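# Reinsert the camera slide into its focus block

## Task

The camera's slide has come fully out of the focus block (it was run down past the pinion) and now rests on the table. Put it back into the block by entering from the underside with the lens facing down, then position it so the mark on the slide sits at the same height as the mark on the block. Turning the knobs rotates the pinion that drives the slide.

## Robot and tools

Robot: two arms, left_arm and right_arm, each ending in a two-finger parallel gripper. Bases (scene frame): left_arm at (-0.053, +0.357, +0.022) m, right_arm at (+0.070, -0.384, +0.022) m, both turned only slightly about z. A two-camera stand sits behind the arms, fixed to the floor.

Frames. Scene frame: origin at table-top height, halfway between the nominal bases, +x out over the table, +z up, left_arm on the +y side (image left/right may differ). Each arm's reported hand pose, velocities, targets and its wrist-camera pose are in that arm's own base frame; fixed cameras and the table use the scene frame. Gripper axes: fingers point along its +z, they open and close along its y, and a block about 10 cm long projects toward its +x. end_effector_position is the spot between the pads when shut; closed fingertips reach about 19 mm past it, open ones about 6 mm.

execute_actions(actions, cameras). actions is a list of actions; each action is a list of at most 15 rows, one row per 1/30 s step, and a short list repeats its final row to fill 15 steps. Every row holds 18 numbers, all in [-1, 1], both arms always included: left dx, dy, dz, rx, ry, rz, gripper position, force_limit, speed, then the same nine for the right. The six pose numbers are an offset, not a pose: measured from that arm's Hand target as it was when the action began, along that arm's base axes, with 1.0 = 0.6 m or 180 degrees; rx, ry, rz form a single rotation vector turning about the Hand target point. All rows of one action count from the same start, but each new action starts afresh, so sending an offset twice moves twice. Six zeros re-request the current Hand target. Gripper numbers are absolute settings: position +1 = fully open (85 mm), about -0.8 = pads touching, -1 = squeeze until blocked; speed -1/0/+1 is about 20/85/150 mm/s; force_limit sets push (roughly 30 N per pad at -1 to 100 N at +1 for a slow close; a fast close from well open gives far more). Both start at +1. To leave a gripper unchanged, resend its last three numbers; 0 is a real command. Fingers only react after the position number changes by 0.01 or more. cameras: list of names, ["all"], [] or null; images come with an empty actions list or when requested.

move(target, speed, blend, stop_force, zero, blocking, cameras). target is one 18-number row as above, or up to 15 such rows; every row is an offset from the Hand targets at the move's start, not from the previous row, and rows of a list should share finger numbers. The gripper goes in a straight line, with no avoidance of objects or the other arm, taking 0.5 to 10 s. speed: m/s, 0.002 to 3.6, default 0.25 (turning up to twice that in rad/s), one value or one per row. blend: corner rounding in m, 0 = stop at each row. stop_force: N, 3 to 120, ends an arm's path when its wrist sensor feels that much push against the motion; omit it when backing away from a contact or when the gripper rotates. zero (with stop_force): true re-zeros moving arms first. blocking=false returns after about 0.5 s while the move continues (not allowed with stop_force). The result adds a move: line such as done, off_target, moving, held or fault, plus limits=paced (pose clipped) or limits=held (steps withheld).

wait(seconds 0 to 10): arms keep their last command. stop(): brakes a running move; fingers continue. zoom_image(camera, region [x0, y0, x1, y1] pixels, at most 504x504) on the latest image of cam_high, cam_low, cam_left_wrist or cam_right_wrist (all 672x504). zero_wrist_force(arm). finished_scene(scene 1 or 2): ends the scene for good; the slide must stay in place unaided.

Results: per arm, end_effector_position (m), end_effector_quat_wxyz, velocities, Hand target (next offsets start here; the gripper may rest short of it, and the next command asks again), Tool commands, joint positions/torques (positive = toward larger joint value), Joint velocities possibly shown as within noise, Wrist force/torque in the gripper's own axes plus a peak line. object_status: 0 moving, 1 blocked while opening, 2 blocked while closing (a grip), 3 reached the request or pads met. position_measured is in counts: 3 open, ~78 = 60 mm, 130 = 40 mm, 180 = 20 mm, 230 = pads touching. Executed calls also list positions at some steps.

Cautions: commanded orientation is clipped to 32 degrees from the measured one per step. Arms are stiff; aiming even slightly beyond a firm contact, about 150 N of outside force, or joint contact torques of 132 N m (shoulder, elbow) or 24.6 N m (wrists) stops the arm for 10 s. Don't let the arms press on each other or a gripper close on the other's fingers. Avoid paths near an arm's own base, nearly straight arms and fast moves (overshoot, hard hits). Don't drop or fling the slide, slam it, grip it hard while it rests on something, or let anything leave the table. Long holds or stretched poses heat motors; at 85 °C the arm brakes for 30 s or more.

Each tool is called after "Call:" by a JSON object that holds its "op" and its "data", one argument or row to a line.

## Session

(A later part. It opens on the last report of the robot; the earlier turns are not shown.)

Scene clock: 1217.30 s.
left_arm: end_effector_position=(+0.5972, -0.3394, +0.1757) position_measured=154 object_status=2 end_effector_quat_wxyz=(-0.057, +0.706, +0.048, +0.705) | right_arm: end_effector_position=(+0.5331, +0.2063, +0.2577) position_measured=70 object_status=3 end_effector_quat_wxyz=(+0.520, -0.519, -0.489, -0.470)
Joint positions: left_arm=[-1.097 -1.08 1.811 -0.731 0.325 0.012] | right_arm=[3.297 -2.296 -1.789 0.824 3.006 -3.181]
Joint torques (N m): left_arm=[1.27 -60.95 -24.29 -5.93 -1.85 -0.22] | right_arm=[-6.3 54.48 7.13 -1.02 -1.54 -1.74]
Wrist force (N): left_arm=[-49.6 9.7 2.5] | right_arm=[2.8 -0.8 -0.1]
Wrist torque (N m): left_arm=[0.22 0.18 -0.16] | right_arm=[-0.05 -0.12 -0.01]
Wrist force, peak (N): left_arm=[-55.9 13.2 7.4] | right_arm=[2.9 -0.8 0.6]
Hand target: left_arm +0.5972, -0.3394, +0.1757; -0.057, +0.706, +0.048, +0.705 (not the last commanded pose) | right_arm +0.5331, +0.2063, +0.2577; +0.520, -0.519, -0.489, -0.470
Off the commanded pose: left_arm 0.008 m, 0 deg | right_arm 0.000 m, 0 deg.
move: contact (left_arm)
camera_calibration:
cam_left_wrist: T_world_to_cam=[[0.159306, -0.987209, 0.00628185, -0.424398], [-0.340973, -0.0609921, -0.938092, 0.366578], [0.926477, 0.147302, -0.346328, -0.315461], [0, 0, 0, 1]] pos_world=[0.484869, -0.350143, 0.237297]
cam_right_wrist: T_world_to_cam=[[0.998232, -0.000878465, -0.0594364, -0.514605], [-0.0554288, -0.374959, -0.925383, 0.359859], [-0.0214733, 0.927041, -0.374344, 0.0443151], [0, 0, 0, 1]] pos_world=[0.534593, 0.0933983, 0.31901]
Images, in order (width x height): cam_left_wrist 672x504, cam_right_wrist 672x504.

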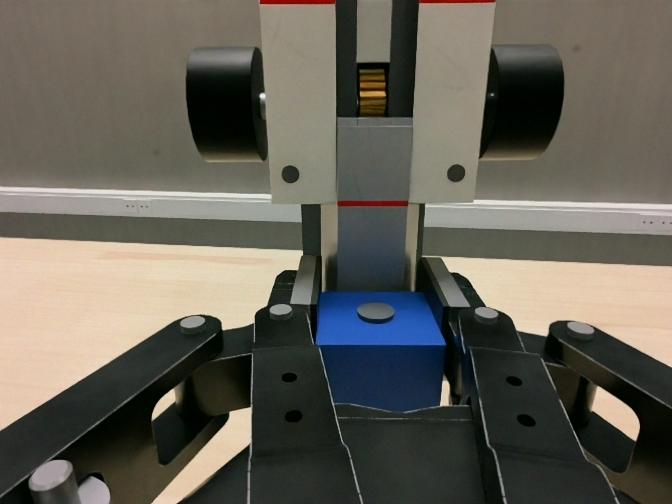

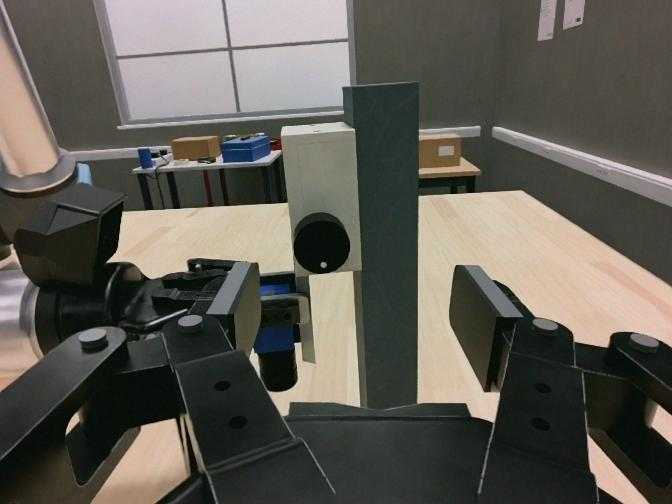

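Call:
{"op": "move", "data": {
  "target": [
    [0,0,-0.002,0,0,0,-0.98,0.4,-1,-0.0552,-0.1438,0.1705,-0.052,0.3093,-0.3352,0.47,0,0],
    [0,0,-0.002,0,0,0,-0.98,0.4,-1,-0.0885,0.0562,0.2705,0.0204,0.6346,-0.6449,0.47,0,0],
    [0,0,-0.002,0,0,0,-0.98,0.4,-1,-0.0685,0.2103,0.1077,0.0204,0.6346,-0.6449,0.47,0,0]
  ],
  "speed": [0.4,0.4,0.15],
  "blend": [0.02,0.02,0],
  "cameras": ["all"]
}}

Scene clock: 1343.17 s.
left_arm: end_effector_position=(+0.5972, -0.3394, +0.1745) position_measured=154 object_status=2 end_effector_quat_wxyz=(-0.057, +0.706, +0.048, +0.705) | right_arm: end_effector_position=(+0.4919, +0.3323, +0.3225) position_measured=70 object_status=3 end_effector_quat_wxyz=(-0.096, +0.736, -0.664, +0.088)
Joint positions: left_arm=[-1.097 -1.078 1.812 -0.733 0.325 0.012] | right_arm=[4.046 -1.643 -1.585 -1.301 1.384 -0.787]
Joint torques (N m): left_arm=[1.43 -34.08 -11.11 -3.6 1.14 1.33] | right_arm=[7.03 18.44 18.52 4.12 -2.54 1.27]
Wrist force (N): left_arm=[-2.8 -2.2 -1.1] | right_arm=[0.1 0.0 -0.5]
Wrist torque (N m): left_arm=[-0.26 -0.03 0.00] | right_arm=[0.19 -0.12 -0.08]
Wrist force, peak (N): left_arm=[-49.8 9.7 2.5] | right_arm=[2.9 -0.7 0.3]
Hand target: left_arm +0.5972, -0.3394, +0.1745; -0.057, +0.706, +0.048, +0.705 | right_arm +0.4920, +0.3325, +0.3223; -0.096, +0.736, -0.664, +0.088
Off the commanded pose: left_arm 0.000 m, 0 deg | right_arm 0.000 m, 0 deg.
move: done
camera_calibration:
cam_left_wrist: T_world_to_cam=[[0.159306, -0.987209, 0.00628185, -0.42439], [-0.340973, -0.0609921, -0.938092, 0.365453], [0.926477, 0.147302, -0.346328, -0.315876], [0, 0, 0, 1]] pos_world=[0.484869, -0.350143, 0.236097]
cam_right_wrist: T_world_to_cam=[[-0.963712, -0.119863, -0.238522, 0.592822], [-0.198983, 0.918186, 0.342549, -0.303183], [0.177949, 0.37758, -0.908717, 0.20773], [0, 0, 0, 1]] pos_world=[0.474016, 0.271001, 0.434024]

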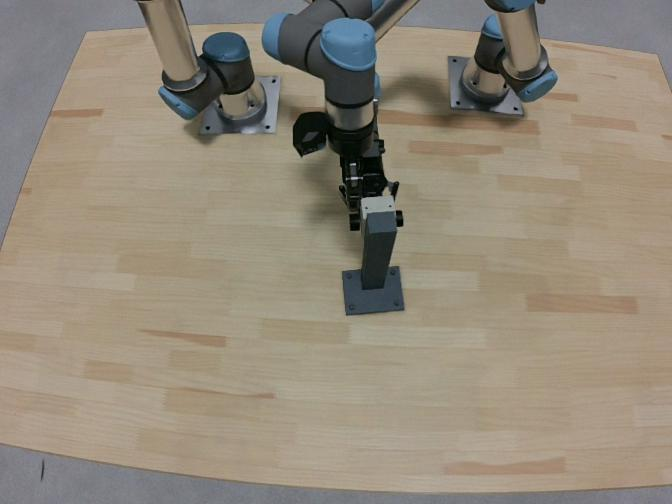

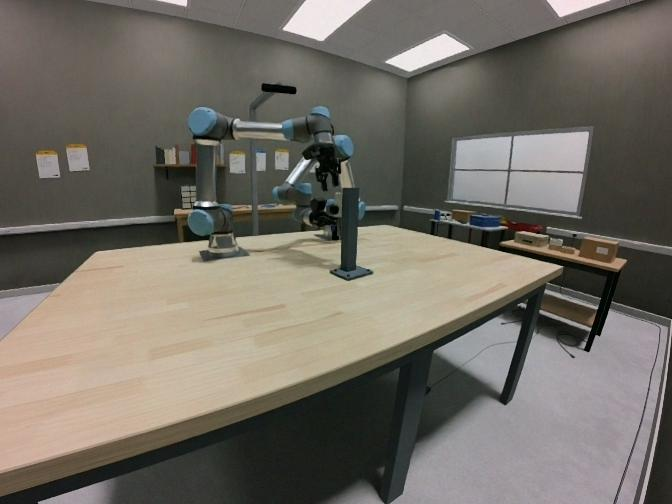

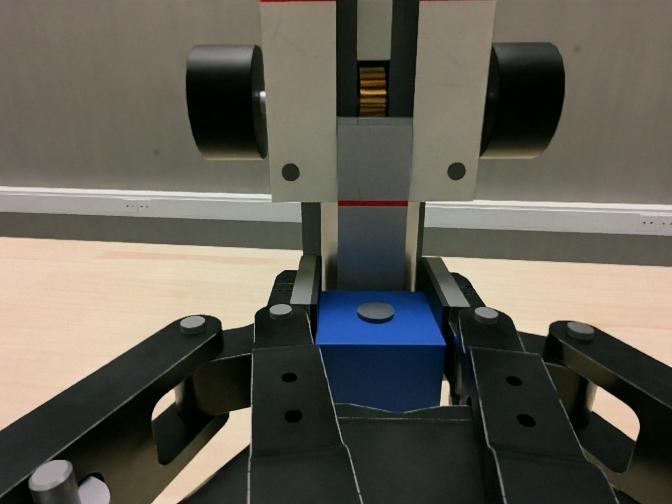

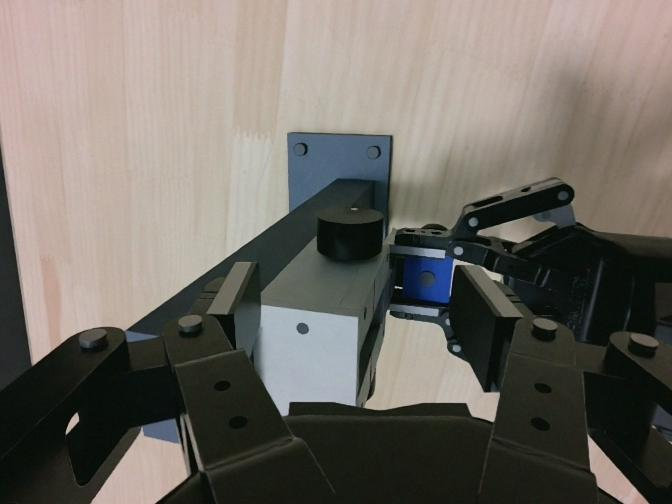

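Call:
{"op": "zoom_image", "data": {
  "camera": "cam_right_wrist",
  "region": [290, 180, 410, 300]
}}

Scaled by 4.200.

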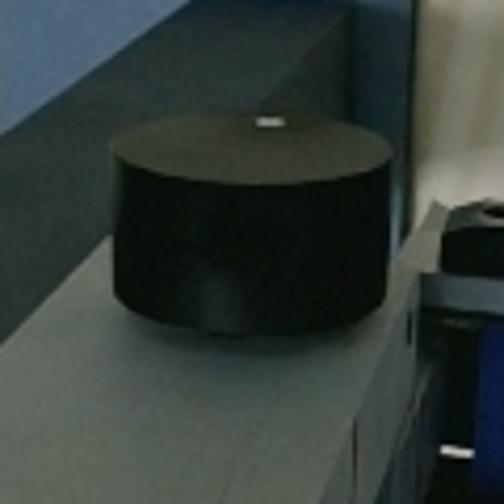

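Call:
{"op": "move", "data": {
  "target": [
    [0,0,0,0,0,0,-0.98,0.4,-1,0.0367,0.0038,-0.1577,0,0,0,0.47,0,0],
    [0,0,0,0,0,0,-0.98,0.4,-1,0.0367,0.0038,-0.1577,0,0,0,0.13,0,0]
  ],
  "speed": 0.1,
  "cameras": ["cam_right_wrist"]
}}

Scene clock: 1401.60 s.
left_arm: end_effector_position=(+0.5972, -0.3394, +0.1745) position_measured=154 object_status=2 end_effector_quat_wxyz=(-0.057, +0.706, +0.048, +0.705) | right_arm: end_effector_position=(+0.5140, +0.3347, +0.2277) position_measured=113 object_status=0 end_effector_quat_wxyz=(-0.096, +0.736, -0.664, +0.088)
Joint positions: left_arm=[-1.097 -1.078 1.812 -0.733 0.325 0.012] | right_arm=[4.016 -1.734 -1.73 -1.059 1.389 -0.816]
Joint torques (N m): left_arm=[1.08 -35.11 -11.78 -3.6 1.17 1.28] | right_arm=[-6.63 20.72 17.73 4.33 1.34 -1.75]
Wrist force (N): left_arm=[-2.5 -2.2 -1.2] | right_arm=[0.2 0.1 -0.7]
Wrist torque (N m): left_arm=[-0.25 -0.08 -0.01] | right_arm=[0.19 -0.12 -0.01]
Wrist force, peak (N): left_arm=[-2.9 -2.5 -1.2] | right_arm=[0.3 -0.3 -1.6]
Hand target: left_arm +0.5972, -0.3394, +0.1745; -0.057, +0.706, +0.048, +0.705 | right_arm +0.5140, +0.3347, +0.2277; -0.096, +0.736, -0.664, +0.088
Off the commanded pose: left_arm 0.000 m, 0 deg | right_arm 0.000 m, 0 deg.
move: done
camera_calibration:
cam_right_wrist: T_world_to_cam=[[-0.963712, -0.119863, -0.238522, 0.591796], [-0.198983, 0.918186, 0.342549, -0.268515], [0.177949, 0.37758, -0.908717, 0.116745], [0, 0, 0, 1]] pos_world=[0.496116, 0.273401, 0.339224]
Images, in order (width x height): cam_right_wrist 672x504.

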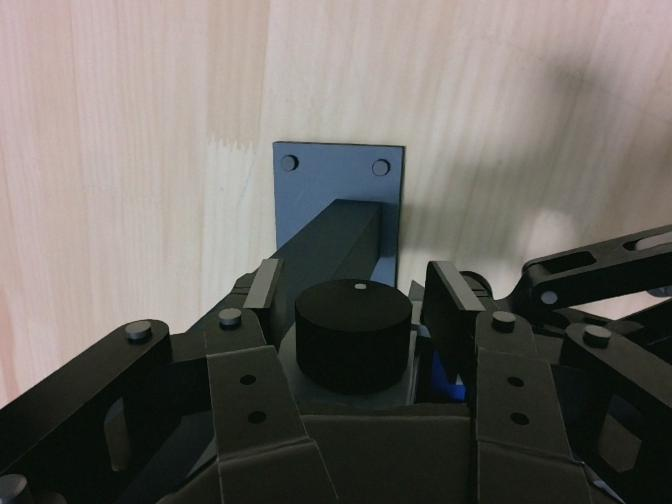

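Call:
{"op": "move", "data": {
  "target": [
    [0,0,0,0,0,0,-0.98,0.4,-1,0,0,0,0.0114,-0.1105,0,0.13,0,0],
    [0,0,0,0,0,0,-0.98,0.4,-1,0,0,0,0.0114,-0.1105,0,-1,0.3,-1]
  ],
  "speed": 0.12,
  "cameras": ["cam_right_wrist"]
}}

Scene clock: 1412.07 s.
left_arm: end_effector_position=(+0.5972, -0.3394, +0.1745) position_measured=154 object_status=2 end_effector_quat_wxyz=(-0.057, +0.706, +0.048, +0.705) | right_arm: end_effector_position=(+0.5142, +0.3350, +0.2282) position_measured=150 object_status=0 end_effector_quat_wxyz=(-0.224, +0.708, -0.639, +0.202)
Joint positions: left_arm=[-1.097 -1.078 1.812 -0.733 0.325 0.012] | right_arm=[4.135 -1.649 -1.992 -0.656 1.108 -0.779]
Joint torques (N m): left_arm=[1.15 -34.28 -11.69 -3.59 0.95 1.28] | right_arm=[15.29 4.32 -23.53 -9.38 11.08 -1.68]
Wrist force (N): left_arm=[-2.6 -2.1 -1.3] | right_arm=[-2.4 -73.8 -1.4]
Wrist torque (N m): left_arm=[-0.25 -0.06 0.00] | right_arm=[0.08 -0.21 -0.05]
Wrist force, peak (N): left_arm=[-2.8 -2.5 -1.5] | right_arm=[-9.0 -77.2 8.1]
Hand target: left_arm +0.5972, -0.3394, +0.1745; -0.057, +0.706, +0.048, +0.705 | right_arm +0.5140, +0.3347, +0.2277; -0.223, +0.708, -0.639, +0.202
Off the commanded pose: left_arm 0.000 m, 0 deg | right_arm 0.001 m, 0 deg.
move: done
camera_calibration:
cam_right_wrist: T_world_to_cam=[[-0.823562, -0.104439, -0.557529, 0.587696], [-0.309533, 0.906404, 0.287439, -0.195477], [0.475327, 0.409297, -0.778807, -0.0760923], [0, 0, 0, 1]] pos_world=[0.459666, 0.269704, 0.324584]
Images, in order (width x height): cam_right_wrist 672x504.

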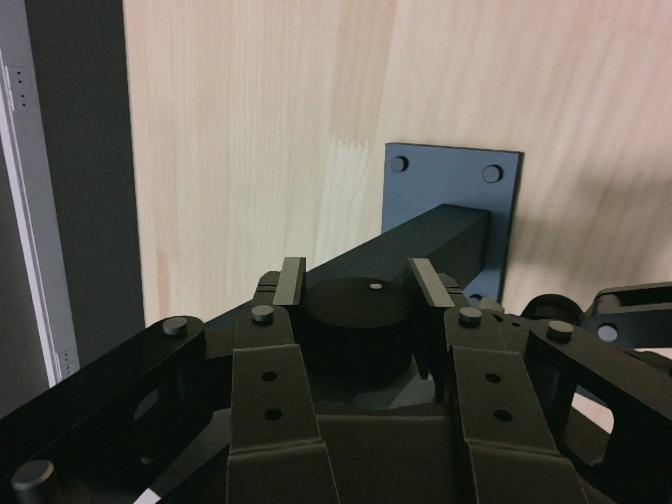

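Call:
{"op": "move", "data": {
  "target": [0,0,0,0,0,0,-0.98,0.4,-1,0.0015,0.00015,0.00105,0,0,0,-1,0.3,-1],
  "speed": 0.01
}}

Scene clock: 1418.73 s.
left_arm: end_effector_position=(+0.5972, -0.3394, +0.1745) position_measured=154 object_status=2 end_effector_quat_wxyz=(-0.057, +0.706, +0.048, +0.705) | right_arm: end_effector_position=(+0.5148, +0.3349, +0.2284) position_measured=150 object_status=2 end_effector_quat_wxyz=(-0.223, +0.708, -0.639, +0.201)
Joint positions: left_arm=[-1.097 -1.078 1.812 -0.733 0.325 0.012] | right_arm=[4.134 -1.65 -1.99 -0.658 1.109 -0.78]
Joint torques (N m): left_arm=[1.02 -34.65 -11.77 -3.5 1 1.38] | right_arm=[0.49 -14.35 2.05 -8.39 8.53 -1.88]
Wrist force (N): left_arm=[-2.8 -2.3 -1.2] | right_arm=[7.2 -42.0 -38.3]
Wrist torque (N m): left_arm=[-0.27 -0.03 -0.01] | right_arm=[0.26 -0.39 -0.02]
Wrist force, peak (N): left_arm=[-3.1 -2.2 -1.2] | right_arm=[1.0 -74.7 -9.6]
Hand target: left_arm +0.5972, -0.3394, +0.1745; -0.057, +0.706, +0.048, +0.705 | right_arm +0.5149, +0.3348, +0.2283; -0.223, +0.708, -0.639, +0.202
Off the commanded pose: left_arm 0.000 m, 0 deg | right_arm 0.000 m, 0 deg.
move: done

Call:
{"op": "move", "data": {
  "target": [
    [0,0,0,0,0,0,-0.98,0.4,-1,0,0,0,0,0,0,0.13,0.3,0],
    [0,0,0,0,0,0,-0.98,0.4,-1,0.0018,0.0003,0.0013,0,0,0,0.13,0.3,0],
    [0,0,0,0,0,0,-0.98,0.4,-1,0.0018,0.0003,0.0013,0,0,0,-1,0.3,-1]
  ],
  "speed": 0.03
}}

Scene clock: 1437.63 s.
left_arm: end_effector_position=(+0.5972, -0.3394, +0.1745) position_measured=154 object_status=2 end_effector_quat_wxyz=(-0.057, +0.706, +0.048, +0.705) | right_arm: end_effector_position=(+0.5160, +0.3350, +0.2292) position_measured=150 object_status=0 end_effector_quat_wxyz=(-0.223, +0.708, -0.639, +0.202)
Joint positions: left_arm=[-1.097 -1.078 1.812 -0.733 0.325 0.012] | right_arm=[4.132 -1.651 -1.986 -0.66 1.11 -0.782]
Joint torques (N m): left_arm=[1.25 -34.78 -11.79 -3.5 0.96 1.31] | right_arm=[-2.57 15.23 16.69 1.34 0.79 -1.46]
Wrist force (N): left_arm=[-2.8 -2.4 -1.2] | right_arm=[3.7 -2.6 -18.2]
Wrist torque (N m): left_arm=[-0.28 -0.03 0.00] | right_arm=[0.22 -0.30 -0.18]
Wrist force, peak (N): left_arm=[-2.9 -2.3 -1.4] | right_arm=[7.1 -37.9 -42.7]
Hand target: left_arm +0.5972, -0.3394, +0.1745; -0.057, +0.706, +0.048, +0.705 | right_arm +0.5160, +0.3350, +0.2291; -0.223, +0.708, -0.639, +0.202
Off the commanded pose: left_arm 0.000 m, 0 deg | right_arm 0.000 m, 0 deg.
move: done

Call:
{"op": "move", "data": {
  "target": [
    [0,0,0.0008,0,0,0,-1,-0.6,-1,0,0,0,0,0,0,-1,0.3,-1],
    [0,0,0.0062,0,0,0,-1,-0.6,-1,0,0,0,-0.0131,0.1271,0,-1,0.3,-1]
  ],
  "speed": [0.01,0.08],
  "cameras": ["cam_left_wrist","cam_right_wrist"]
}}

Call:
{"op": "zoom_image", "data": {
  "camera": "cam_left_wrist",
  "region": [330, 20, 430, 130]
}}

Scene clock: 1458.97 s.
left_arm: end_effector_position=(+0.5972, -0.3394, +0.1782) position_measured=154 object_status=2 end_effector_quat_wxyz=(-0.057, +0.706, +0.048, +0.705) | right_arm: end_effector_position=(+0.5159, +0.3350, +0.2291) position_measured=150 object_status=2 end_effector_quat_wxyz=(-0.077, +0.738, -0.666, +0.070)
Joint positions: left_arm=[-1.097 -1.084 1.809 -0.725 0.325 0.012] | right_arm=[3.997 -1.758 -1.681 -1.121 1.428 -0.829]
Joint torques (N m): left_arm=[0.62 -66.65 -27.17 0.75 -2.71 0.81] | right_arm=[-13.68 6.38 38.9 8.21 -2.61 -1.29]
Wrist force (N): left_arm=[-32.4 12.0 18.2] | right_arm=[14.7 41.9 -32.3]
Wrist torque (N m): left_arm=[0.29 0.44 -0.30] | right_arm=[0.33 -0.33 -0.44]
Wrist force, peak (N): left_arm=[-32.6 11.9 18.2] | right_arm=[14.7 41.9 -32.3]
Hand target: left_arm +0.5972, -0.3394, +0.1782; -0.057, +0.706, +0.048, +0.705 | right_arm +0.5160, +0.3350, +0.2291; -0.077, +0.738, -0.666, +0.070
Off the commanded pose: left_arm 0.000 m, 0 deg | right_arm 0.000 m, 0 deg.
move: done
camera_calibration:
cam_left_wrist: T_world_to_cam=[[0.159306, -0.987209, 0.00628185, -0.424414], [-0.340973, -0.0609921, -0.938092, 0.368923], [0.926477, 0.147302, -0.346328, -0.314595], [0, 0, 0, 1]] pos_world=[0.484869, -0.350143, 0.239797]
cam_right_wrist: T_world_to_cam=[[-0.974764, -0.120987, -0.18761, 0.588492], [-0.181088, 0.919995, 0.347586, -0.279891], [0.130547, 0.372788, -0.918687, 0.145951], [0, 0, 0, 1]] pos_world=[0.503902, 0.274289, 0.341776]
Images, in order (width x height): cam_left_wrist 672x504, cam_right_wrist 672x504.

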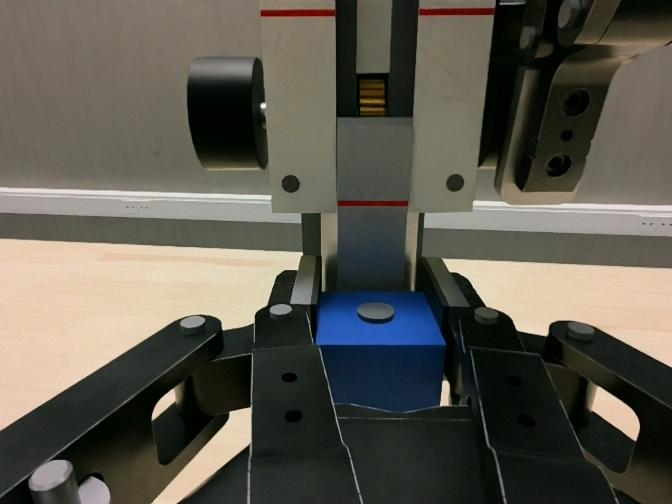

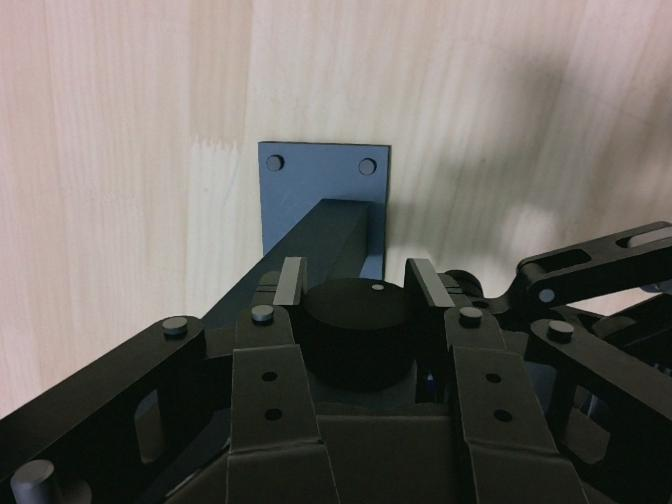

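Scaled by 4.582.

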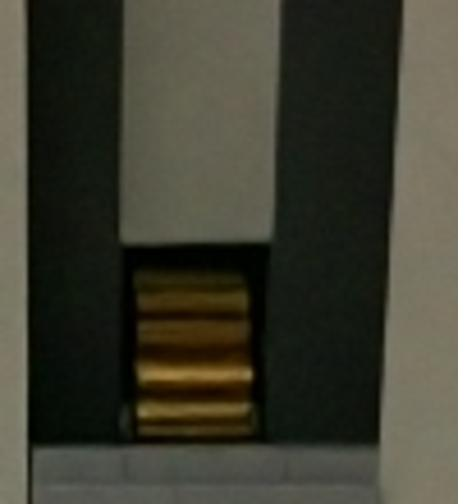

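Call:
{"op": "move", "data": {
  "target": [
    [0,0,0,0,0,0,-1,-0.6,-1,0,0,0,0,0,0,0.13,0.3,0],
    [0,0,0,0,0,0,-1,-0.6,-1,-0.0037,-0.0003,0.0052,0.0131,-0.1271,0,0.13,0.3,0],
    [0,0,0,0,0,0,-1,-0.6,-1,-0.0037,-0.0003,0.0052,0.0131,-0.1271,0,-1,0.3,-1]
  ],
  "speed": 0.15
}}

Scene clock: 1478.83 s.
left_arm: end_effector_position=(+0.5972, -0.3394, +0.1782) position_measured=154 object_status=2 end_effector_quat_wxyz=(-0.057, +0.706, +0.048, +0.705) | right_arm: end_effector_position=(+0.5137, +0.3348, +0.2323) position_measured=150 object_status=0 end_effector_quat_wxyz=(-0.223, +0.708, -0.639, +0.202)
Joint positions: left_arm=[-1.097 -1.084 1.809 -0.725 0.325 0.012] | right_arm=[4.136 -1.643 -1.986 -0.67 1.108 -0.778]
Joint torques (N m): left_arm=[0.08 -66.84 -26.77 0.62 -3.13 -0.89] | right_arm=[5.97 24.15 16.66 -0.53 1.79 -1.86]
Wrist force (N): left_arm=[-32.7 11.9 18.3] | right_arm=[3.0 -4.0 -18.5]
Wrist torque (N m): left_arm=[0.27 0.49 -0.31] | right_arm=[0.26 -0.26 -0.18]
Wrist force, peak (N): left_arm=[-32.7 12.0 18.4] | right_arm=[15.4 42.6 -32.9]
Hand target: left_arm +0.5972, -0.3394, +0.1782; -0.057, +0.706, +0.048, +0.705 | right_arm +0.5137, +0.3348, +0.2322; -0.223, +0.708, -0.639, +0.202
Off the commanded pose: left_arm 0.000 m, 0 deg | right_arm 0.000 m, 0 deg.
move: done

Call:
{"op": "move", "data": {
  "target": [0,0,0.0053,0,0,0,-1,-0.6,-1,0,0,0,-0.0131,0.1271,0,-1,0.3,-1],
  "speed": 0.08,
  "cameras": ["cam_left_wrist"]
}}

Call:
{"op": "zoom_image", "data": {
  "camera": "cam_left_wrist",
  "region": [330, 20, 430, 130]
}}

Scene clock: 1488.27 s.
left_arm: end_effector_position=(+0.5972, -0.3394, +0.1814) position_measured=154 object_status=2 end_effector_quat_wxyz=(-0.057, +0.706, +0.048, +0.705) | right_arm: end_effector_position=(+0.5137, +0.3348, +0.2322) position_measured=150 object_status=2 end_effector_quat_wxyz=(-0.077, +0.738, -0.666, +0.070)
Joint positions: left_arm=[-1.097 -1.089 1.807 -0.717 0.325 0.012] | right_arm=[4 -1.751 -1.681 -1.128 1.427 -0.826]
Joint torques (N m): left_arm=[0.72 -43.54 -14.17 3.36 -2.59 0.86] | right_arm=[-0.9 9.56 16.84 -5.28 5.71 -1.42]
Wrist force (N): left_arm=[12.8 4.9 25.0] | right_arm=[0.7 -25.2 -18.6]
Wrist torque (N m): left_arm=[-0.16 -0.34 -0.20] | right_arm=[0.62 -0.14 -0.16]
Wrist force, peak (N): left_arm=[-35.9 13.1 20.2] | right_arm=[0.6 -25.6 -18.5]
Hand target: left_arm +0.5972, -0.3394, +0.1814; -0.057, +0.706, +0.048, +0.705 | right_arm +0.5137, +0.3348, +0.2322; -0.077, +0.738, -0.666, +0.070
Off the commanded pose: left_arm 0.000 m, 0 deg | right_arm 0.000 m, 0 deg.
move: done
camera_calibration:
cam_left_wrist: T_world_to_cam=[[0.159306, -0.987209, 0.00628185, -0.424434], [-0.340973, -0.0609921, -0.938092, 0.371925], [0.926477, 0.147302, -0.346328, -0.313486], [0, 0, 0, 1]] pos_world=[0.484869, -0.350143, 0.242997]
Images, in order (width x height): cam_left_wrist 672x504.

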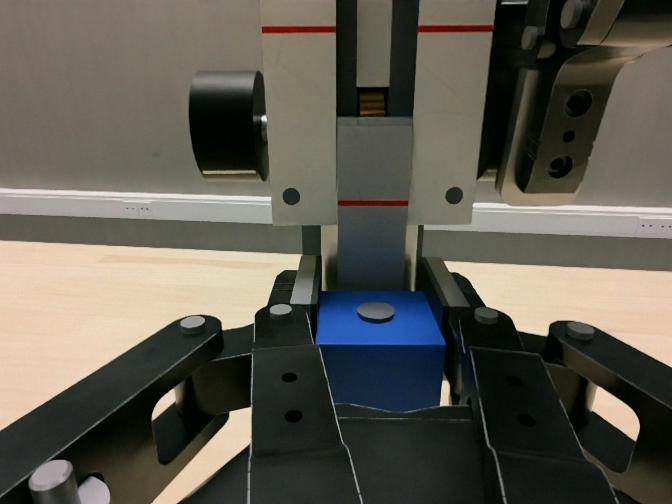

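Scaled by 4.582.

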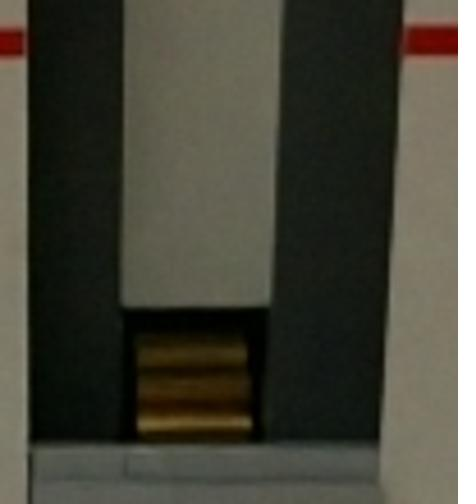

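Call:
{"op": "move", "data": {
  "target": [
    [0,0,0,0,0,0,-1,-0.6,-1,0,0,0,0,0,0,0.13,0.3,0],
    [0,0,0,0,0,0,-1,-0.6,-1,0.002,0.0001,-0.0028,0.0131,-0.1271,0,0.13,0.3,0],
    [0,0,0,0,0,0,-1,-0.6,-1,0.002,0.0001,-0.0028,0.0131,-0.1271,0,-1,0.3,-1]
  ],
  "speed": 0.2
}}

Call:
{"op": "move", "data": {
  "target": [0,0,0.0053,0,0,0,-1,-0.6,-1,0,0,0,-0.0131,0.1271,0,-1,0.3,-1],
  "speed": 0.1,
  "cameras": ["cam_left_wrist"]
}}

Scene clock: 1508.03 s.
left_arm: end_effector_position=(+0.5972, -0.3394, +0.1814) position_measured=154 object_status=2 end_effector_quat_wxyz=(-0.057, +0.706, +0.048, +0.705) | right_arm: end_effector_position=(+0.5149, +0.3349, +0.2306) position_measured=150 object_status=0 end_effector_quat_wxyz=(-0.223, +0.708, -0.639, +0.202)
Joint positions: left_arm=[-1.097 -1.089 1.807 -0.717 0.325 0.012] | right_arm=[4.133 -1.647 -1.986 -0.665 1.109 -0.78]
Joint torques (N m): left_arm=[0.4 -31.15 -10.03 3.51 -0.61 -0.83] | right_arm=[6.09 22.47 15.57 -0.07 1.52 -1.81]
Wrist force (N): left_arm=[13.4 5.1 24.7] | right_arm=[3.8 -3.1 -20.0]
Wrist torque (N m): left_arm=[-0.11 -0.37 -0.18] | right_arm=[0.28 -0.30 -0.13]
Wrist force, peak (N): left_arm=[13.3 4.9 25.4] | right_arm=[1.2 -25.3 -19.4]
Hand target: left_arm +0.5972, -0.3394, +0.1814; -0.057, +0.706, +0.048, +0.705 | right_arm +0.5149, +0.3349, +0.2306; -0.223, +0.708, -0.639, +0.202
Off the commanded pose: left_arm 0.000 m, 0 deg | right_arm 0.000 m, 0 deg.
move: done

Scene clock: 1510.63 s.
left_arm: end_effector_position=(+0.5972, -0.3394, +0.1845) position_measured=154 object_status=2 end_effector_quat_wxyz=(-0.057, +0.706, +0.048, +0.705) | right_arm: end_effector_position=(+0.5149, +0.3349, +0.2306) position_measured=150 object_status=2 end_effector_quat_wxyz=(-0.077, +0.738, -0.666, +0.070)
Joint positions: left_arm=[-1.097 -1.094 1.805 -0.71 0.325 0.012] | right_arm=[3.999 -1.754 -1.681 -1.124 1.428 -0.828]
Joint torques (N m): left_arm=[-4.64 -25.89 -1.15 6.79 -0.68 0.7] | right_arm=[-8.45 8.22 29.75 1.59 1.19 -1.17]
Wrist force (N): left_arm=[42.7 7.3 40.1] | right_arm=[8.2 10.7 -25.7]
Wrist torque (N m): left_arm=[-0.07 -0.28 -0.40] | right_arm=[0.84 -0.23 -0.27]
Wrist force, peak (N): left_arm=[42.6 7.2 40.2] | right_arm=[8.2 10.7 -25.7]
Hand target: left_arm +0.5972, -0.3394, +0.1845; -0.057, +0.706, +0.048, +0.705 | right_arm +0.5149, +0.3349, +0.2306; -0.077, +0.738, -0.666, +0.070
Off the commanded pose: left_arm 0.000 m, 0 deg | right_arm 0.000 m, 0 deg.
move: done
camera_calibration:
cam_left_wrist: T_world_to_cam=[[0.159306, -0.987209, 0.00628185, -0.424454], [-0.340973, -0.0609921, -0.938092, 0.374927], [0.926477, 0.147302, -0.346328, -0.312378], [0, 0, 0, 1]] pos_world=[0.484869, -0.350143, 0.246197]
Images, in order (width x height): cam_left_wrist 672x504.

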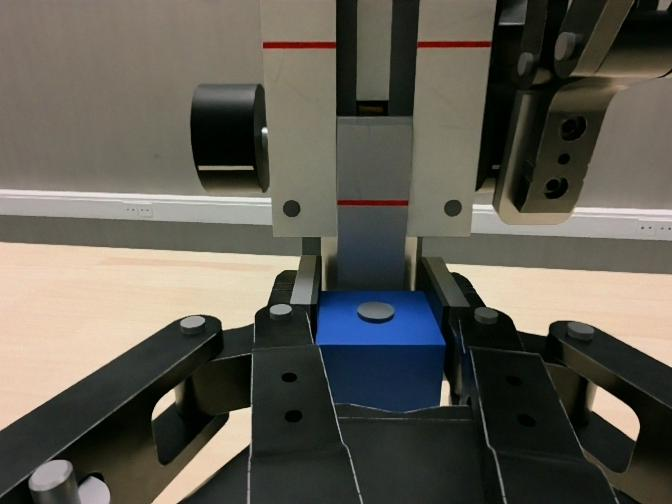

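Call:
{"op": "move", "data": {
  "target": [
    [0.001,0.00015,0.0012,0,0,0,-1,-0.6,-1,0,0,0,0,0,0,-1,0.3,-1],
    [0.001,0.00015,0.0012,0,0,0,0.3,-0.6,0,0,0,0,0,0,0,-1,0.3,-1],
    [-0.1648,-0.0247,0.0092,0,0,0,0.3,-0.6,0,0,0,0,0,0,0,-1,0.3,-1]
  ],
  "speed": [0.02,0.1,0.12],
  "cameras": ["cam_left_wrist"]
}}

Call:
{"op": "zoom_image", "data": {
  "camera": "cam_left_wrist",
  "region": [290, 0, 450, 240]
}}

Scene clock: 1529.43 s.
left_arm: end_effector_position=(+0.4984, -0.3542, +0.1901) position_measured=91 object_status=3 end_effector_quat_wxyz=(-0.057, +0.706, +0.048, +0.705) | right_arm: end_effector_position=(+0.5149, +0.3349, +0.2306) position_measured=150 object_status=2 end_effector_quat_wxyz=(-0.077, +0.738, -0.666, +0.070)
Joint positions: left_arm=[-1.306 -1.194 1.946 -0.749 0.116 0.01] | right_arm=[3.999 -1.755 -1.681 -1.125 1.428 -0.828]
Joint torques (N m): left_arm=[-7.17 -42.67 -8.93 -2.85 -1.15 1.48] | right_arm=[-3.18 6.98 25.96 2.94 0.34 -1.19]
Wrist force (N): left_arm=[1.1 -0.5 1.1] | right_arm=[9.9 10.5 -29.2]
Wrist torque (N m): left_arm=[-0.16 -0.24 -0.10] | right_arm=[0.24 -0.26 -0.28]
Wrist force, peak (N): left_arm=[43.0 7.4 40.6] | right_arm=[10.1 10.8 -29.4]
Hand target: left_arm +0.4983, -0.3542, +0.1901; -0.057, +0.706, +0.048, +0.705 | right_arm +0.5149, +0.3349, +0.2306; -0.077, +0.738, -0.666, +0.070
Off the commanded pose: left_arm 0.000 m, 0 deg | right_arm 0.000 m, 0 deg.
move: done
camera_calibration:
cam_left_wrist: T_world_to_cam=[[0.159316, -0.987208, 0.00626125, -0.423358], [-0.341094, -0.0609953, -0.938048, 0.34553], [0.92643, 0.14731, -0.346449, -0.216706], [0, 0, 0, 1]] pos_world=[0.386069, -0.364943, 0.251697]
Images, in order (width x height): cam_left_wrist 672x504.

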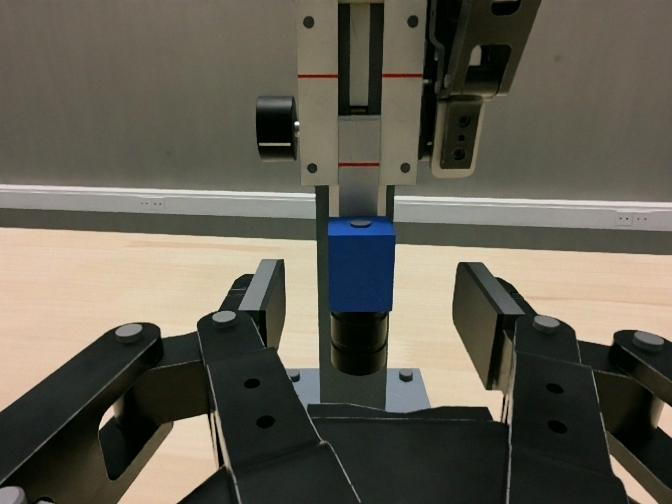

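Scaled by 2.100.

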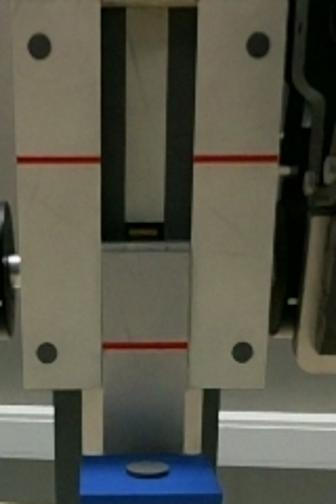

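Call:
{"op": "move", "data": {
  "target": [
    [0.0027,0.39,0.183,0,0,0,0.3,-0.6,0,0,0,0,0,0,0,0.13,0.3,0],
    [0.0027,0.39,0.183,0,0,0,0.3,-0.6,0,0,0,0,0.0474,-0.4587,0,0.13,0.3,0],
    [0.0027,0.39,0.183,0,0,0,0.3,-0.6,0,0,0,0,0.0474,-0.4587,0,-1,0.3,-1]
  ],
  "speed": [0.3,0.3,0.1],
  "cameras": ["cam_right_wrist","cam_high"]
}}

Scene clock: 1584.50 s.
left_arm: end_effector_position=(+0.4999, -0.1202, +0.2999) position_measured=91 object_status=3 end_effector_quat_wxyz=(-0.057, +0.706, +0.048, +0.705) | right_arm: end_effector_position=(+0.5149, +0.3349, +0.2306) position_measured=150 object_status=0 end_effector_quat_wxyz=(+0.547, -0.502, +0.453, -0.494)
Joint positions: left_arm=[-1.045 -1.782 2.254 -0.472 0.377 0.013] | right_arm=[4.349 -2.286 -2.111 1.447 0.473 -1.741]
Joint torques (N m): left_arm=[10.25 -17.43 -25.36 0.98 1.6 -1.56] | right_arm=[-6.66 26.8 11.02 -4.56 -0.4 -1.77]
Wrist force (N): left_arm=[0.9 -0.4 1.0] | right_arm=[7.6 -12.9 -37.1]
Wrist torque (N m): left_arm=[-0.12 -0.17 0.05] | right_arm=[0.72 -0.71 -0.06]
Wrist force, peak (N): left_arm=[1.5 -2.4 1.6] | right_arm=[7.5 -13.2 -37.4]
Hand target: left_arm +0.4999, -0.1202, +0.2999; -0.057, +0.706, +0.048, +0.705 | right_arm +0.5149, +0.3349, +0.2306; +0.547, -0.502, +0.453, -0.494
Off the commanded pose: left_arm 0.000 m, 0 deg | right_arm 0.000 m, 0 deg.
move: done
camera_calibration:
cam_right_wrist: T_world_to_cam=[[0.0681179, -0.0132054, -0.99759, 0.201375], [-0.449525, 0.892256, -0.0425057, -0.0430518], [0.890667, 0.451337, 0.0548425, -0.494756], [0, 0, 0, 1]] pos_world=[0.407593, 0.264374, 0.226194]
Images, in order (width x height): cam_high 672x504, cam_right_wrist 672x504.

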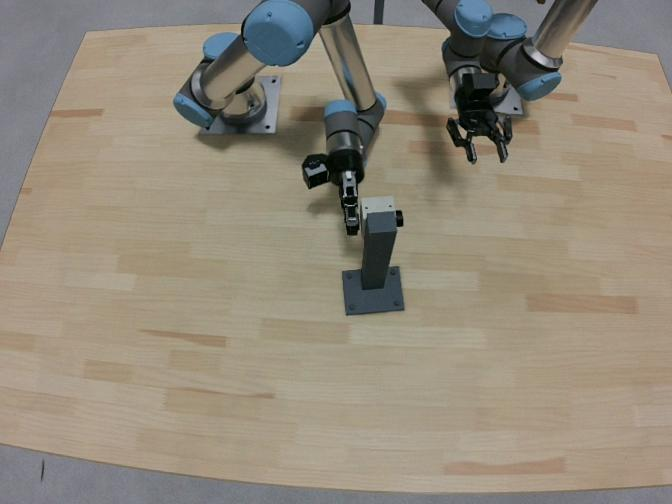

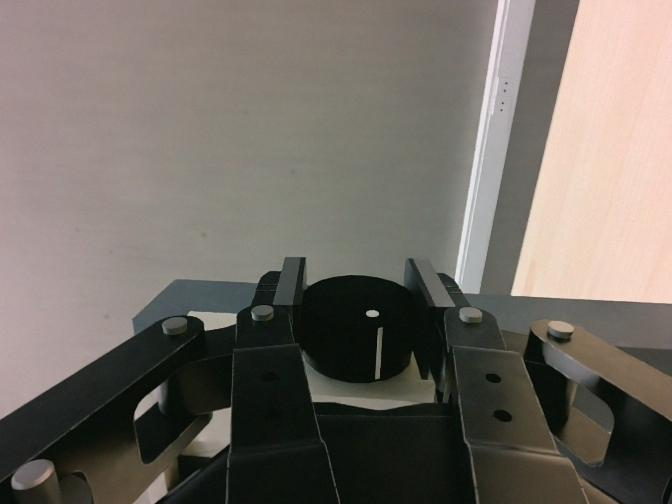

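Call:
{"op": "move", "data": {
  "target": [
    [0,0,0,0,0,0,0.3,-0.6,0,0,0,0.0007,-0.0485,0.4697,0,-1,0.3,-1],
    [0,0,0,0,0,0,0.3,-0.6,0,0,0,0.0007,-0.0485,0.4697,0,0.13,0.3,0],
    [0,0,0,0,0,0,0.3,-0.6,0,0,0,0.0007,0,0,0,0.13,0.3,0],
    [0,0,0,0,0,0,0.3,-0.6,0,0,0,0.0007,0,0,0,-1,0.3,-1]
  ],
  "speed": [0.2,0.1,0.4,0.1],
  "cameras": ["cam_right_wrist"]
}}

Scene clock: 1613.40 s.
left_arm: end_effector_position=(+0.4999, -0.1202, +0.2999) position_measured=91 object_status=3 end_effector_quat_wxyz=(-0.057, +0.706, +0.048, +0.705) | right_arm: end_effector_position=(+0.5149, +0.3349, +0.2310) position_measured=150 object_status=0 end_effector_quat_wxyz=(+0.547, -0.502, +0.453, -0.494)
Joint positions: left_arm=[-1.045 -1.782 2.254 -0.472 0.377 0.013] | right_arm=[4.349 -2.285 -2.112 1.446 0.473 -1.741]
Joint torques (N m): left_arm=[9.54 -6.36 -25.13 0.93 1.47 -1.49] | right_arm=[-7.27 36.5 17.22 0.06 2.21 -1.69]
Wrist force (N): left_arm=[1.0 -0.4 1.0] | right_arm=[6.9 8.7 -38.4]
Wrist torque (N m): left_arm=[-0.12 -0.19 0.05] | right_arm=[0.44 -0.67 -0.13]
Wrist force, peak (N): left_arm=[1.2 -0.4 1.3] | right_arm=[-84.6 -49.2 92.6]
Hand target: left_arm +0.4999, -0.1202, +0.2999; -0.057, +0.706, +0.048, +0.705 | right_arm +0.5149, +0.3349, +0.2310; +0.547, -0.502, +0.453, -0.494
Off the commanded pose: left_arm 0.000 m, 0 deg | right_arm 0.000 m, 0 deg.
move: done
camera_calibration:
cam_right_wrist: T_world_to_cam=[[0.0680274, -0.0132488, -0.997595, 0.201824], [-0.449449, 0.892295, -0.0424988, -0.0430774], [0.890712, 0.451259, 0.0547459, -0.494754], [0, 0, 0, 1]] pos_world=[0.407592, 0.264374, 0.226593]
Images, in order (width x height): cam_right_wrist 672x504.

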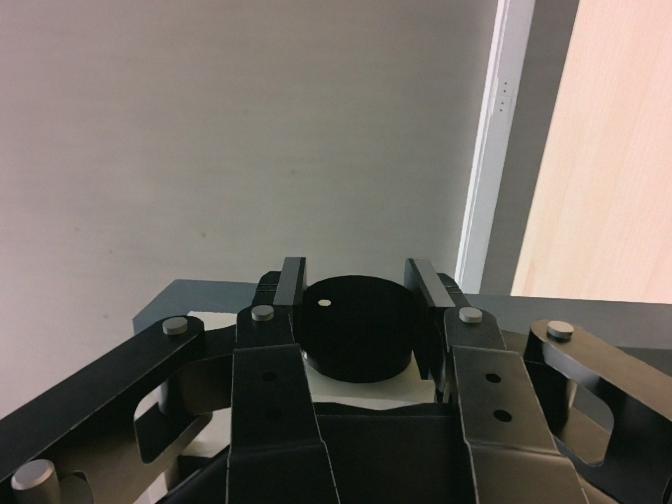

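Call:
{"op": "move", "data": {
  "target": [0,0,0,0,0,0,0.3,-0.6,0,0,0,0,-0.0229,0.2211,0,-1,0.3,-1],
  "speed": 0.15,
  "cameras": ["cam_right_wrist"]
}}

Scene clock: 1641.53 s.
left_arm: end_effector_position=(+0.4999, -0.1202, +0.2999) position_measured=91 object_status=3 end_effector_quat_wxyz=(-0.057, +0.706, +0.048, +0.705) | right_arm: end_effector_position=(+0.5149, +0.3349, +0.2310) position_measured=150 object_status=2 end_effector_quat_wxyz=(-0.342, +0.659, -0.594, +0.309)
Joint positions: left_arm=[-1.045 -1.782 2.254 -0.472 0.377 0.013] | right_arm=[4.249 -1.689 -2.2 -0.171 0.807 -0.836]
Joint torques (N m): left_arm=[9.55 -6.69 -24.95 0.93 1.4 -1.56] | right_arm=[-11.79 30.57 28.4 0.55 0.57 1.49]
Wrist force (N): left_arm=[1.0 -0.4 0.9] | right_arm=[-0.6 -0.1 -14.7]
Wrist torque (N m): left_arm=[-0.14 -0.19 0.05] | right_arm=[0.62 -0.30 -0.57]
Wrist force, peak (N): left_arm=[1.2 -0.6 1.2] | right_arm=[-55.5 -25.7 79.1]
Hand target: left_arm +0.4999, -0.1202, +0.2999; -0.057, +0.706, +0.048, +0.705 | right_arm +0.5149, +0.3349, +0.2310; -0.342, +0.659, -0.594, +0.309
Off the commanded pose: left_arm 0.000 m, 0 deg | right_arm 0.000 m, 0 deg.
move: done
camera_calibration:
cam_right_wrist: T_world_to_cam=[[-0.585145, -0.0808751, -0.806886, 0.516774], [-0.394036, 0.89801, 0.195742, -0.128458], [0.70876, 0.432479, -0.557333, -0.253351], [0, 0, 0, 1]] pos_world=[0.431336, 0.26672, 0.300921]
Images, in order (width x height): cam_right_wrist 672x504.

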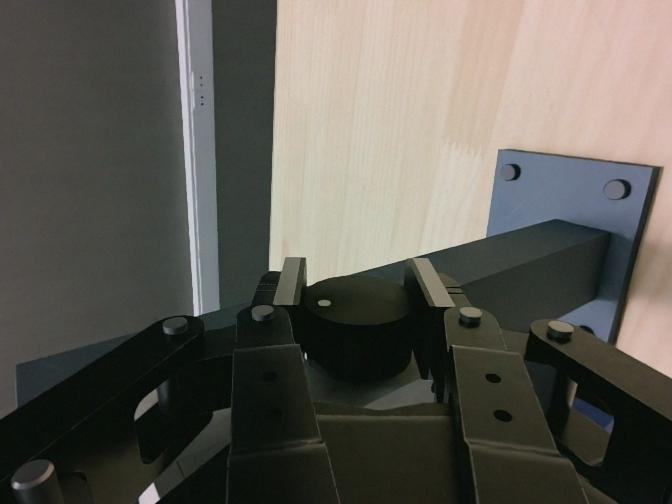

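Call:
{"op": "move", "data": {
  "target": [
    [0,0,0,0,0,0,0.3,-0.6,0,0,0,0,-0.0257,0.2487,0,-1,0.3,-1],
    [0,0,0,0,0,0,0.3,-0.6,0,0,0,0,-0.0257,0.2487,0,0.13,0.3,0]
  ],
  "speed": [0.12,0.1]
}}

Scene clock: 1657.97 s.
left_arm: end_effector_position=(+0.4999, -0.1202, +0.2999) position_measured=91 object_status=3 end_effector_quat_wxyz=(-0.057, +0.706, +0.048, +0.705) | right_arm: end_effector_position=(+0.5149, +0.3349, +0.2309) position_measured=113 object_status=0 end_effector_quat_wxyz=(-0.064, +0.740, -0.667, +0.058)
Joint positions: left_arm=[-1.045 -1.782 2.254 -0.472 0.377 0.013] | right_arm=[3.988 -1.769 -1.651 -1.165 1.453 -0.835]
Joint torques (N m): left_arm=[9.21 -6.35 -24.93 0.94 1.3 -1.51] | right_arm=[-3.4 34.28 34.42 1.27 1.58 -0.95]
Wrist force (N): left_arm=[1.0 -0.5 1.0] | right_arm=[0.2 -0.3 -0.9]
Wrist torque (N m): left_arm=[-0.14 -0.19 0.05] | right_arm=[0.09 -0.10 0.02]
Wrist force, peak (N): left_arm=[1.1 -0.4 1.3] | right_arm=[-15.0 -7.1 18.2]
Hand target: left_arm +0.4999, -0.1202, +0.2999; -0.057, +0.706, +0.048, +0.705 | right_arm +0.5149, +0.3349, +0.2310; -0.064, +0.740, -0.667, +0.058
Off the commanded pose: left_arm 0.000 m, 0 deg | right_arm 0.000 m, 0 deg.
move: done

Call:
{"op": "move", "data": {
  "target": [-0.0027,-0.39,-0.16,0,0,0,0.3,-0.6,0,0,0,0,0,0,0,0.13,0.3,0],
  "speed": 0.25,
  "cameras": ["cam_left_wrist"]
}}

Call:
{"op": "zoom_image", "data": {
  "camera": "cam_left_wrist",
  "region": [290, 20, 450, 200]
}}

Scene clock: 1665.90 s.
left_arm: end_effector_position=(+0.4983, -0.3541, +0.2039) position_measured=91 object_status=3 end_effector_quat_wxyz=(-0.057, +0.706, +0.048, +0.705) | right_arm: end_effector_position=(+0.5149, +0.3349, +0.2310) position_measured=113 object_status=3 end_effector_quat_wxyz=(-0.064, +0.740, -0.667, +0.058)
Joint positions: left_arm=[-1.307 -1.218 1.936 -0.716 0.116 0.012] | right_arm=[3.988 -1.769 -1.651 -1.165 1.453 -0.835]
Joint torques (N m): left_arm=[-3.35 -26.65 -23.86 1.31 -1.3 -1.59] | right_arm=[6.6 43.92 34.74 1.25 1.52 -1.21]
Wrist force (N): left_arm=[1.4 -0.5 0.9] | right_arm=[0.2 -0.2 -0.9]
Wrist torque (N m): left_arm=[-0.18 -0.29 0.01] | right_arm=[0.11 -0.10 0.01]
Wrist force, peak (N): left_arm=[1.8 -2.0 1.4] | right_arm=[0.6 -0.3 -1.0]
Hand target: left_arm +0.4983, -0.3542, +0.2039; -0.057, +0.706, +0.048, +0.705 | right_arm +0.5149, +0.3349, +0.2310; -0.064, +0.740, -0.667, +0.058
Off the commanded pose: left_arm 0.000 m, 0 deg | right_arm 0.000 m, 0 deg.
move: done
camera_calibration:
cam_left_wrist: T_world_to_cam=[[0.159219, -0.987223, 0.00633133, -0.423317], [-0.34089, -0.0609951, -0.938123, 0.358388], [0.926522, 0.147209, -0.346246, -0.211973], [0, 0, 0, 1]] pos_world=[0.385969, -0.364844, 0.265498]
Images, in order (width x height): cam_left_wrist 672x504.

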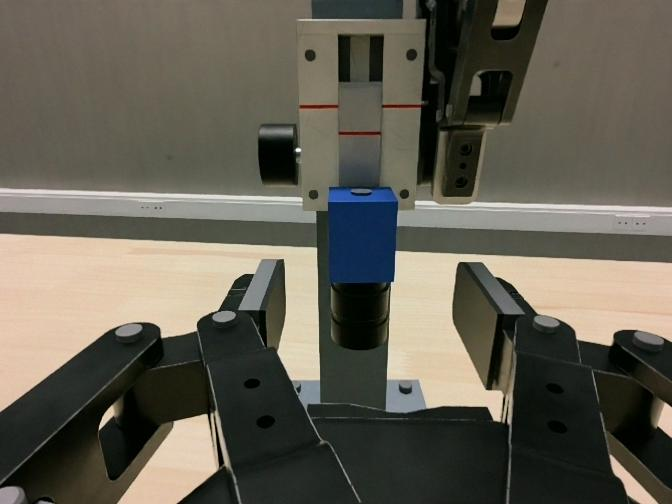

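Scaled by 2.800.

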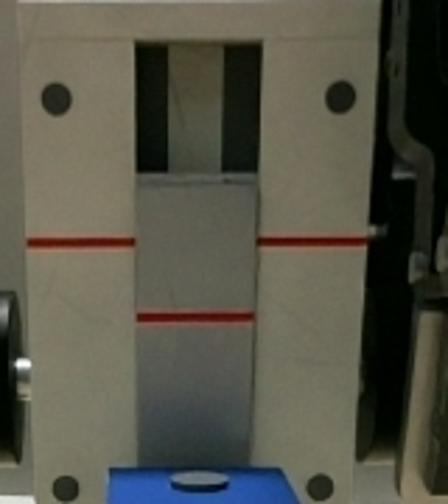

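Call:
{"op": "move", "data": {
  "target": [
    [-0.0659,-0.0099,0,0,0,0,0.3,-0.6,0,0,0,-0.0003,0.0251,-0.2431,0,0.13,0.3,0],
    [-0.0659,-0.0099,0,0,0,0,0.3,-0.6,0,0,0,-0.0003,0.0251,-0.2431,0,-1,0.3,-1],
    [-0.0659,-0.0099,0,0,0,0,0.3,-0.6,0,0,0,-0.0003,0,0,0,-1,0.3,-1],
    [-0.0659,-0.0099,0,0,0,0,0.3,-0.6,0,0,0,-0.0003,0,0,0,0.13,0.3,0]
  ],
  "speed": [0.3,0.1,0.13,0.1],
  "cameras": ["cam_left_wrist"]
}}

Call:
{"op": "zoom_image", "data": {
  "camera": "cam_left_wrist",
  "region": [290, 30, 430, 190]
}}

Scene clock: 1690.70 s.
left_arm: end_effector_position=(+0.4673, -0.3589, +0.2039) position_measured=91 object_status=3 end_effector_quat_wxyz=(-0.057, +0.706, +0.048, +0.705) | right_arm: end_effector_position=(+0.5138, +0.3342, +0.2314) position_measured=113 object_status=3 end_effector_quat_wxyz=(-0.220, +0.708, -0.640, +0.202)
Joint positions: left_arm=[-1.378 -1.24 1.968 -0.722 0.044 0.007] | right_arm=[4.135 -1.644 -1.984 -0.676 1.107 -0.775]
Joint torques (N m): left_arm=[-6.06 -41.51 -10.13 -2.62 -1.32 1.24] | right_arm=[-7.24 16.98 33.66 1.49 1.02 -2]
Wrist force (N): left_arm=[1.2 -0.8 1.2] | right_arm=[0.5 -0.2 -1.0]
Wrist torque (N m): left_arm=[-0.23 -0.25 0.04] | right_arm=[0.29 -0.21 -0.14]
Wrist force, peak (N): left_arm=[1.6 -0.6 0.9] | right_arm=[-0.7 4.1 -0.6]
Hand target: left_arm +0.4672, -0.3589, +0.2039; -0.057, +0.706, +0.048, +0.705 (not the last commanded pose) | right_arm +0.5138, +0.3342, +0.2314; -0.220, +0.708, -0.640, +0.202 (not the last commanded pose)
Off the commanded pose: left_arm 0.009 m, 0 deg | right_arm 0.001 m, 25 deg.
move: held (right_arm; a check stopped the path), off_target (left_arm; braked when a check withheld steps of right_arm); path passed 0 of 4 targets; target 2's new numbers were not sent; target 4's new numbers were not sent; limits=held
pose unreachable (right arm): on one or more control steps of this call, first in action 0 (counted from 0), this arm could not follow its commanded pose, so it was not sent that pose on those steps. It may still have moved: this result reports where it is.
cause: moving toward the commanded pose would bring a part of the arm too close to another arm (a part of this arm just beyond joint 3 (elbow) and a part of the left arm just beyond its joint 4 (wrist 1), 32 mm apart when this arm was first held).
camera_calibration:
cam_left_wrist: T_world_to_cam=[[0.159306, -0.987209, 0.00628169, -0.423033], [-0.34106, -0.0610059, -0.93806, 0.347574], [0.926445, 0.147296, -0.346416, -0.182454], [0, 0, 0, 1]] pos_world=[0.354969, -0.369543, 0.265497]
Images, in order (width x height): cam_left_wrist 672x504.

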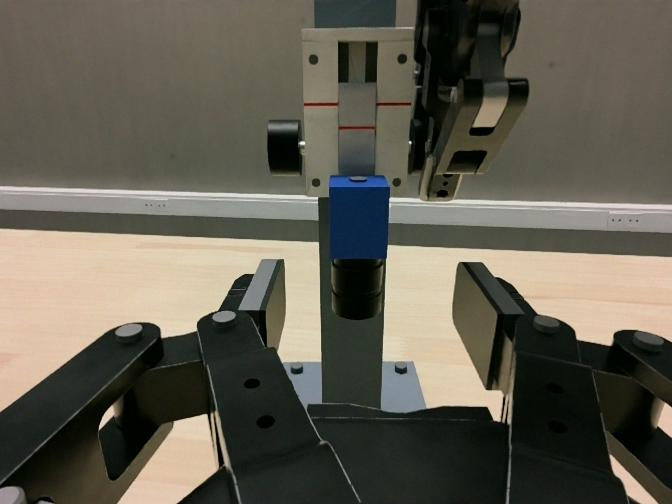

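Scaled by 3.150.

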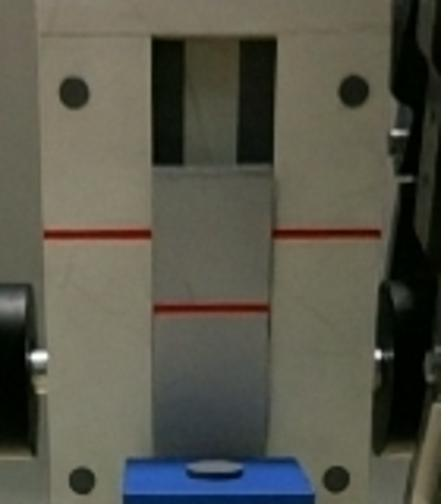

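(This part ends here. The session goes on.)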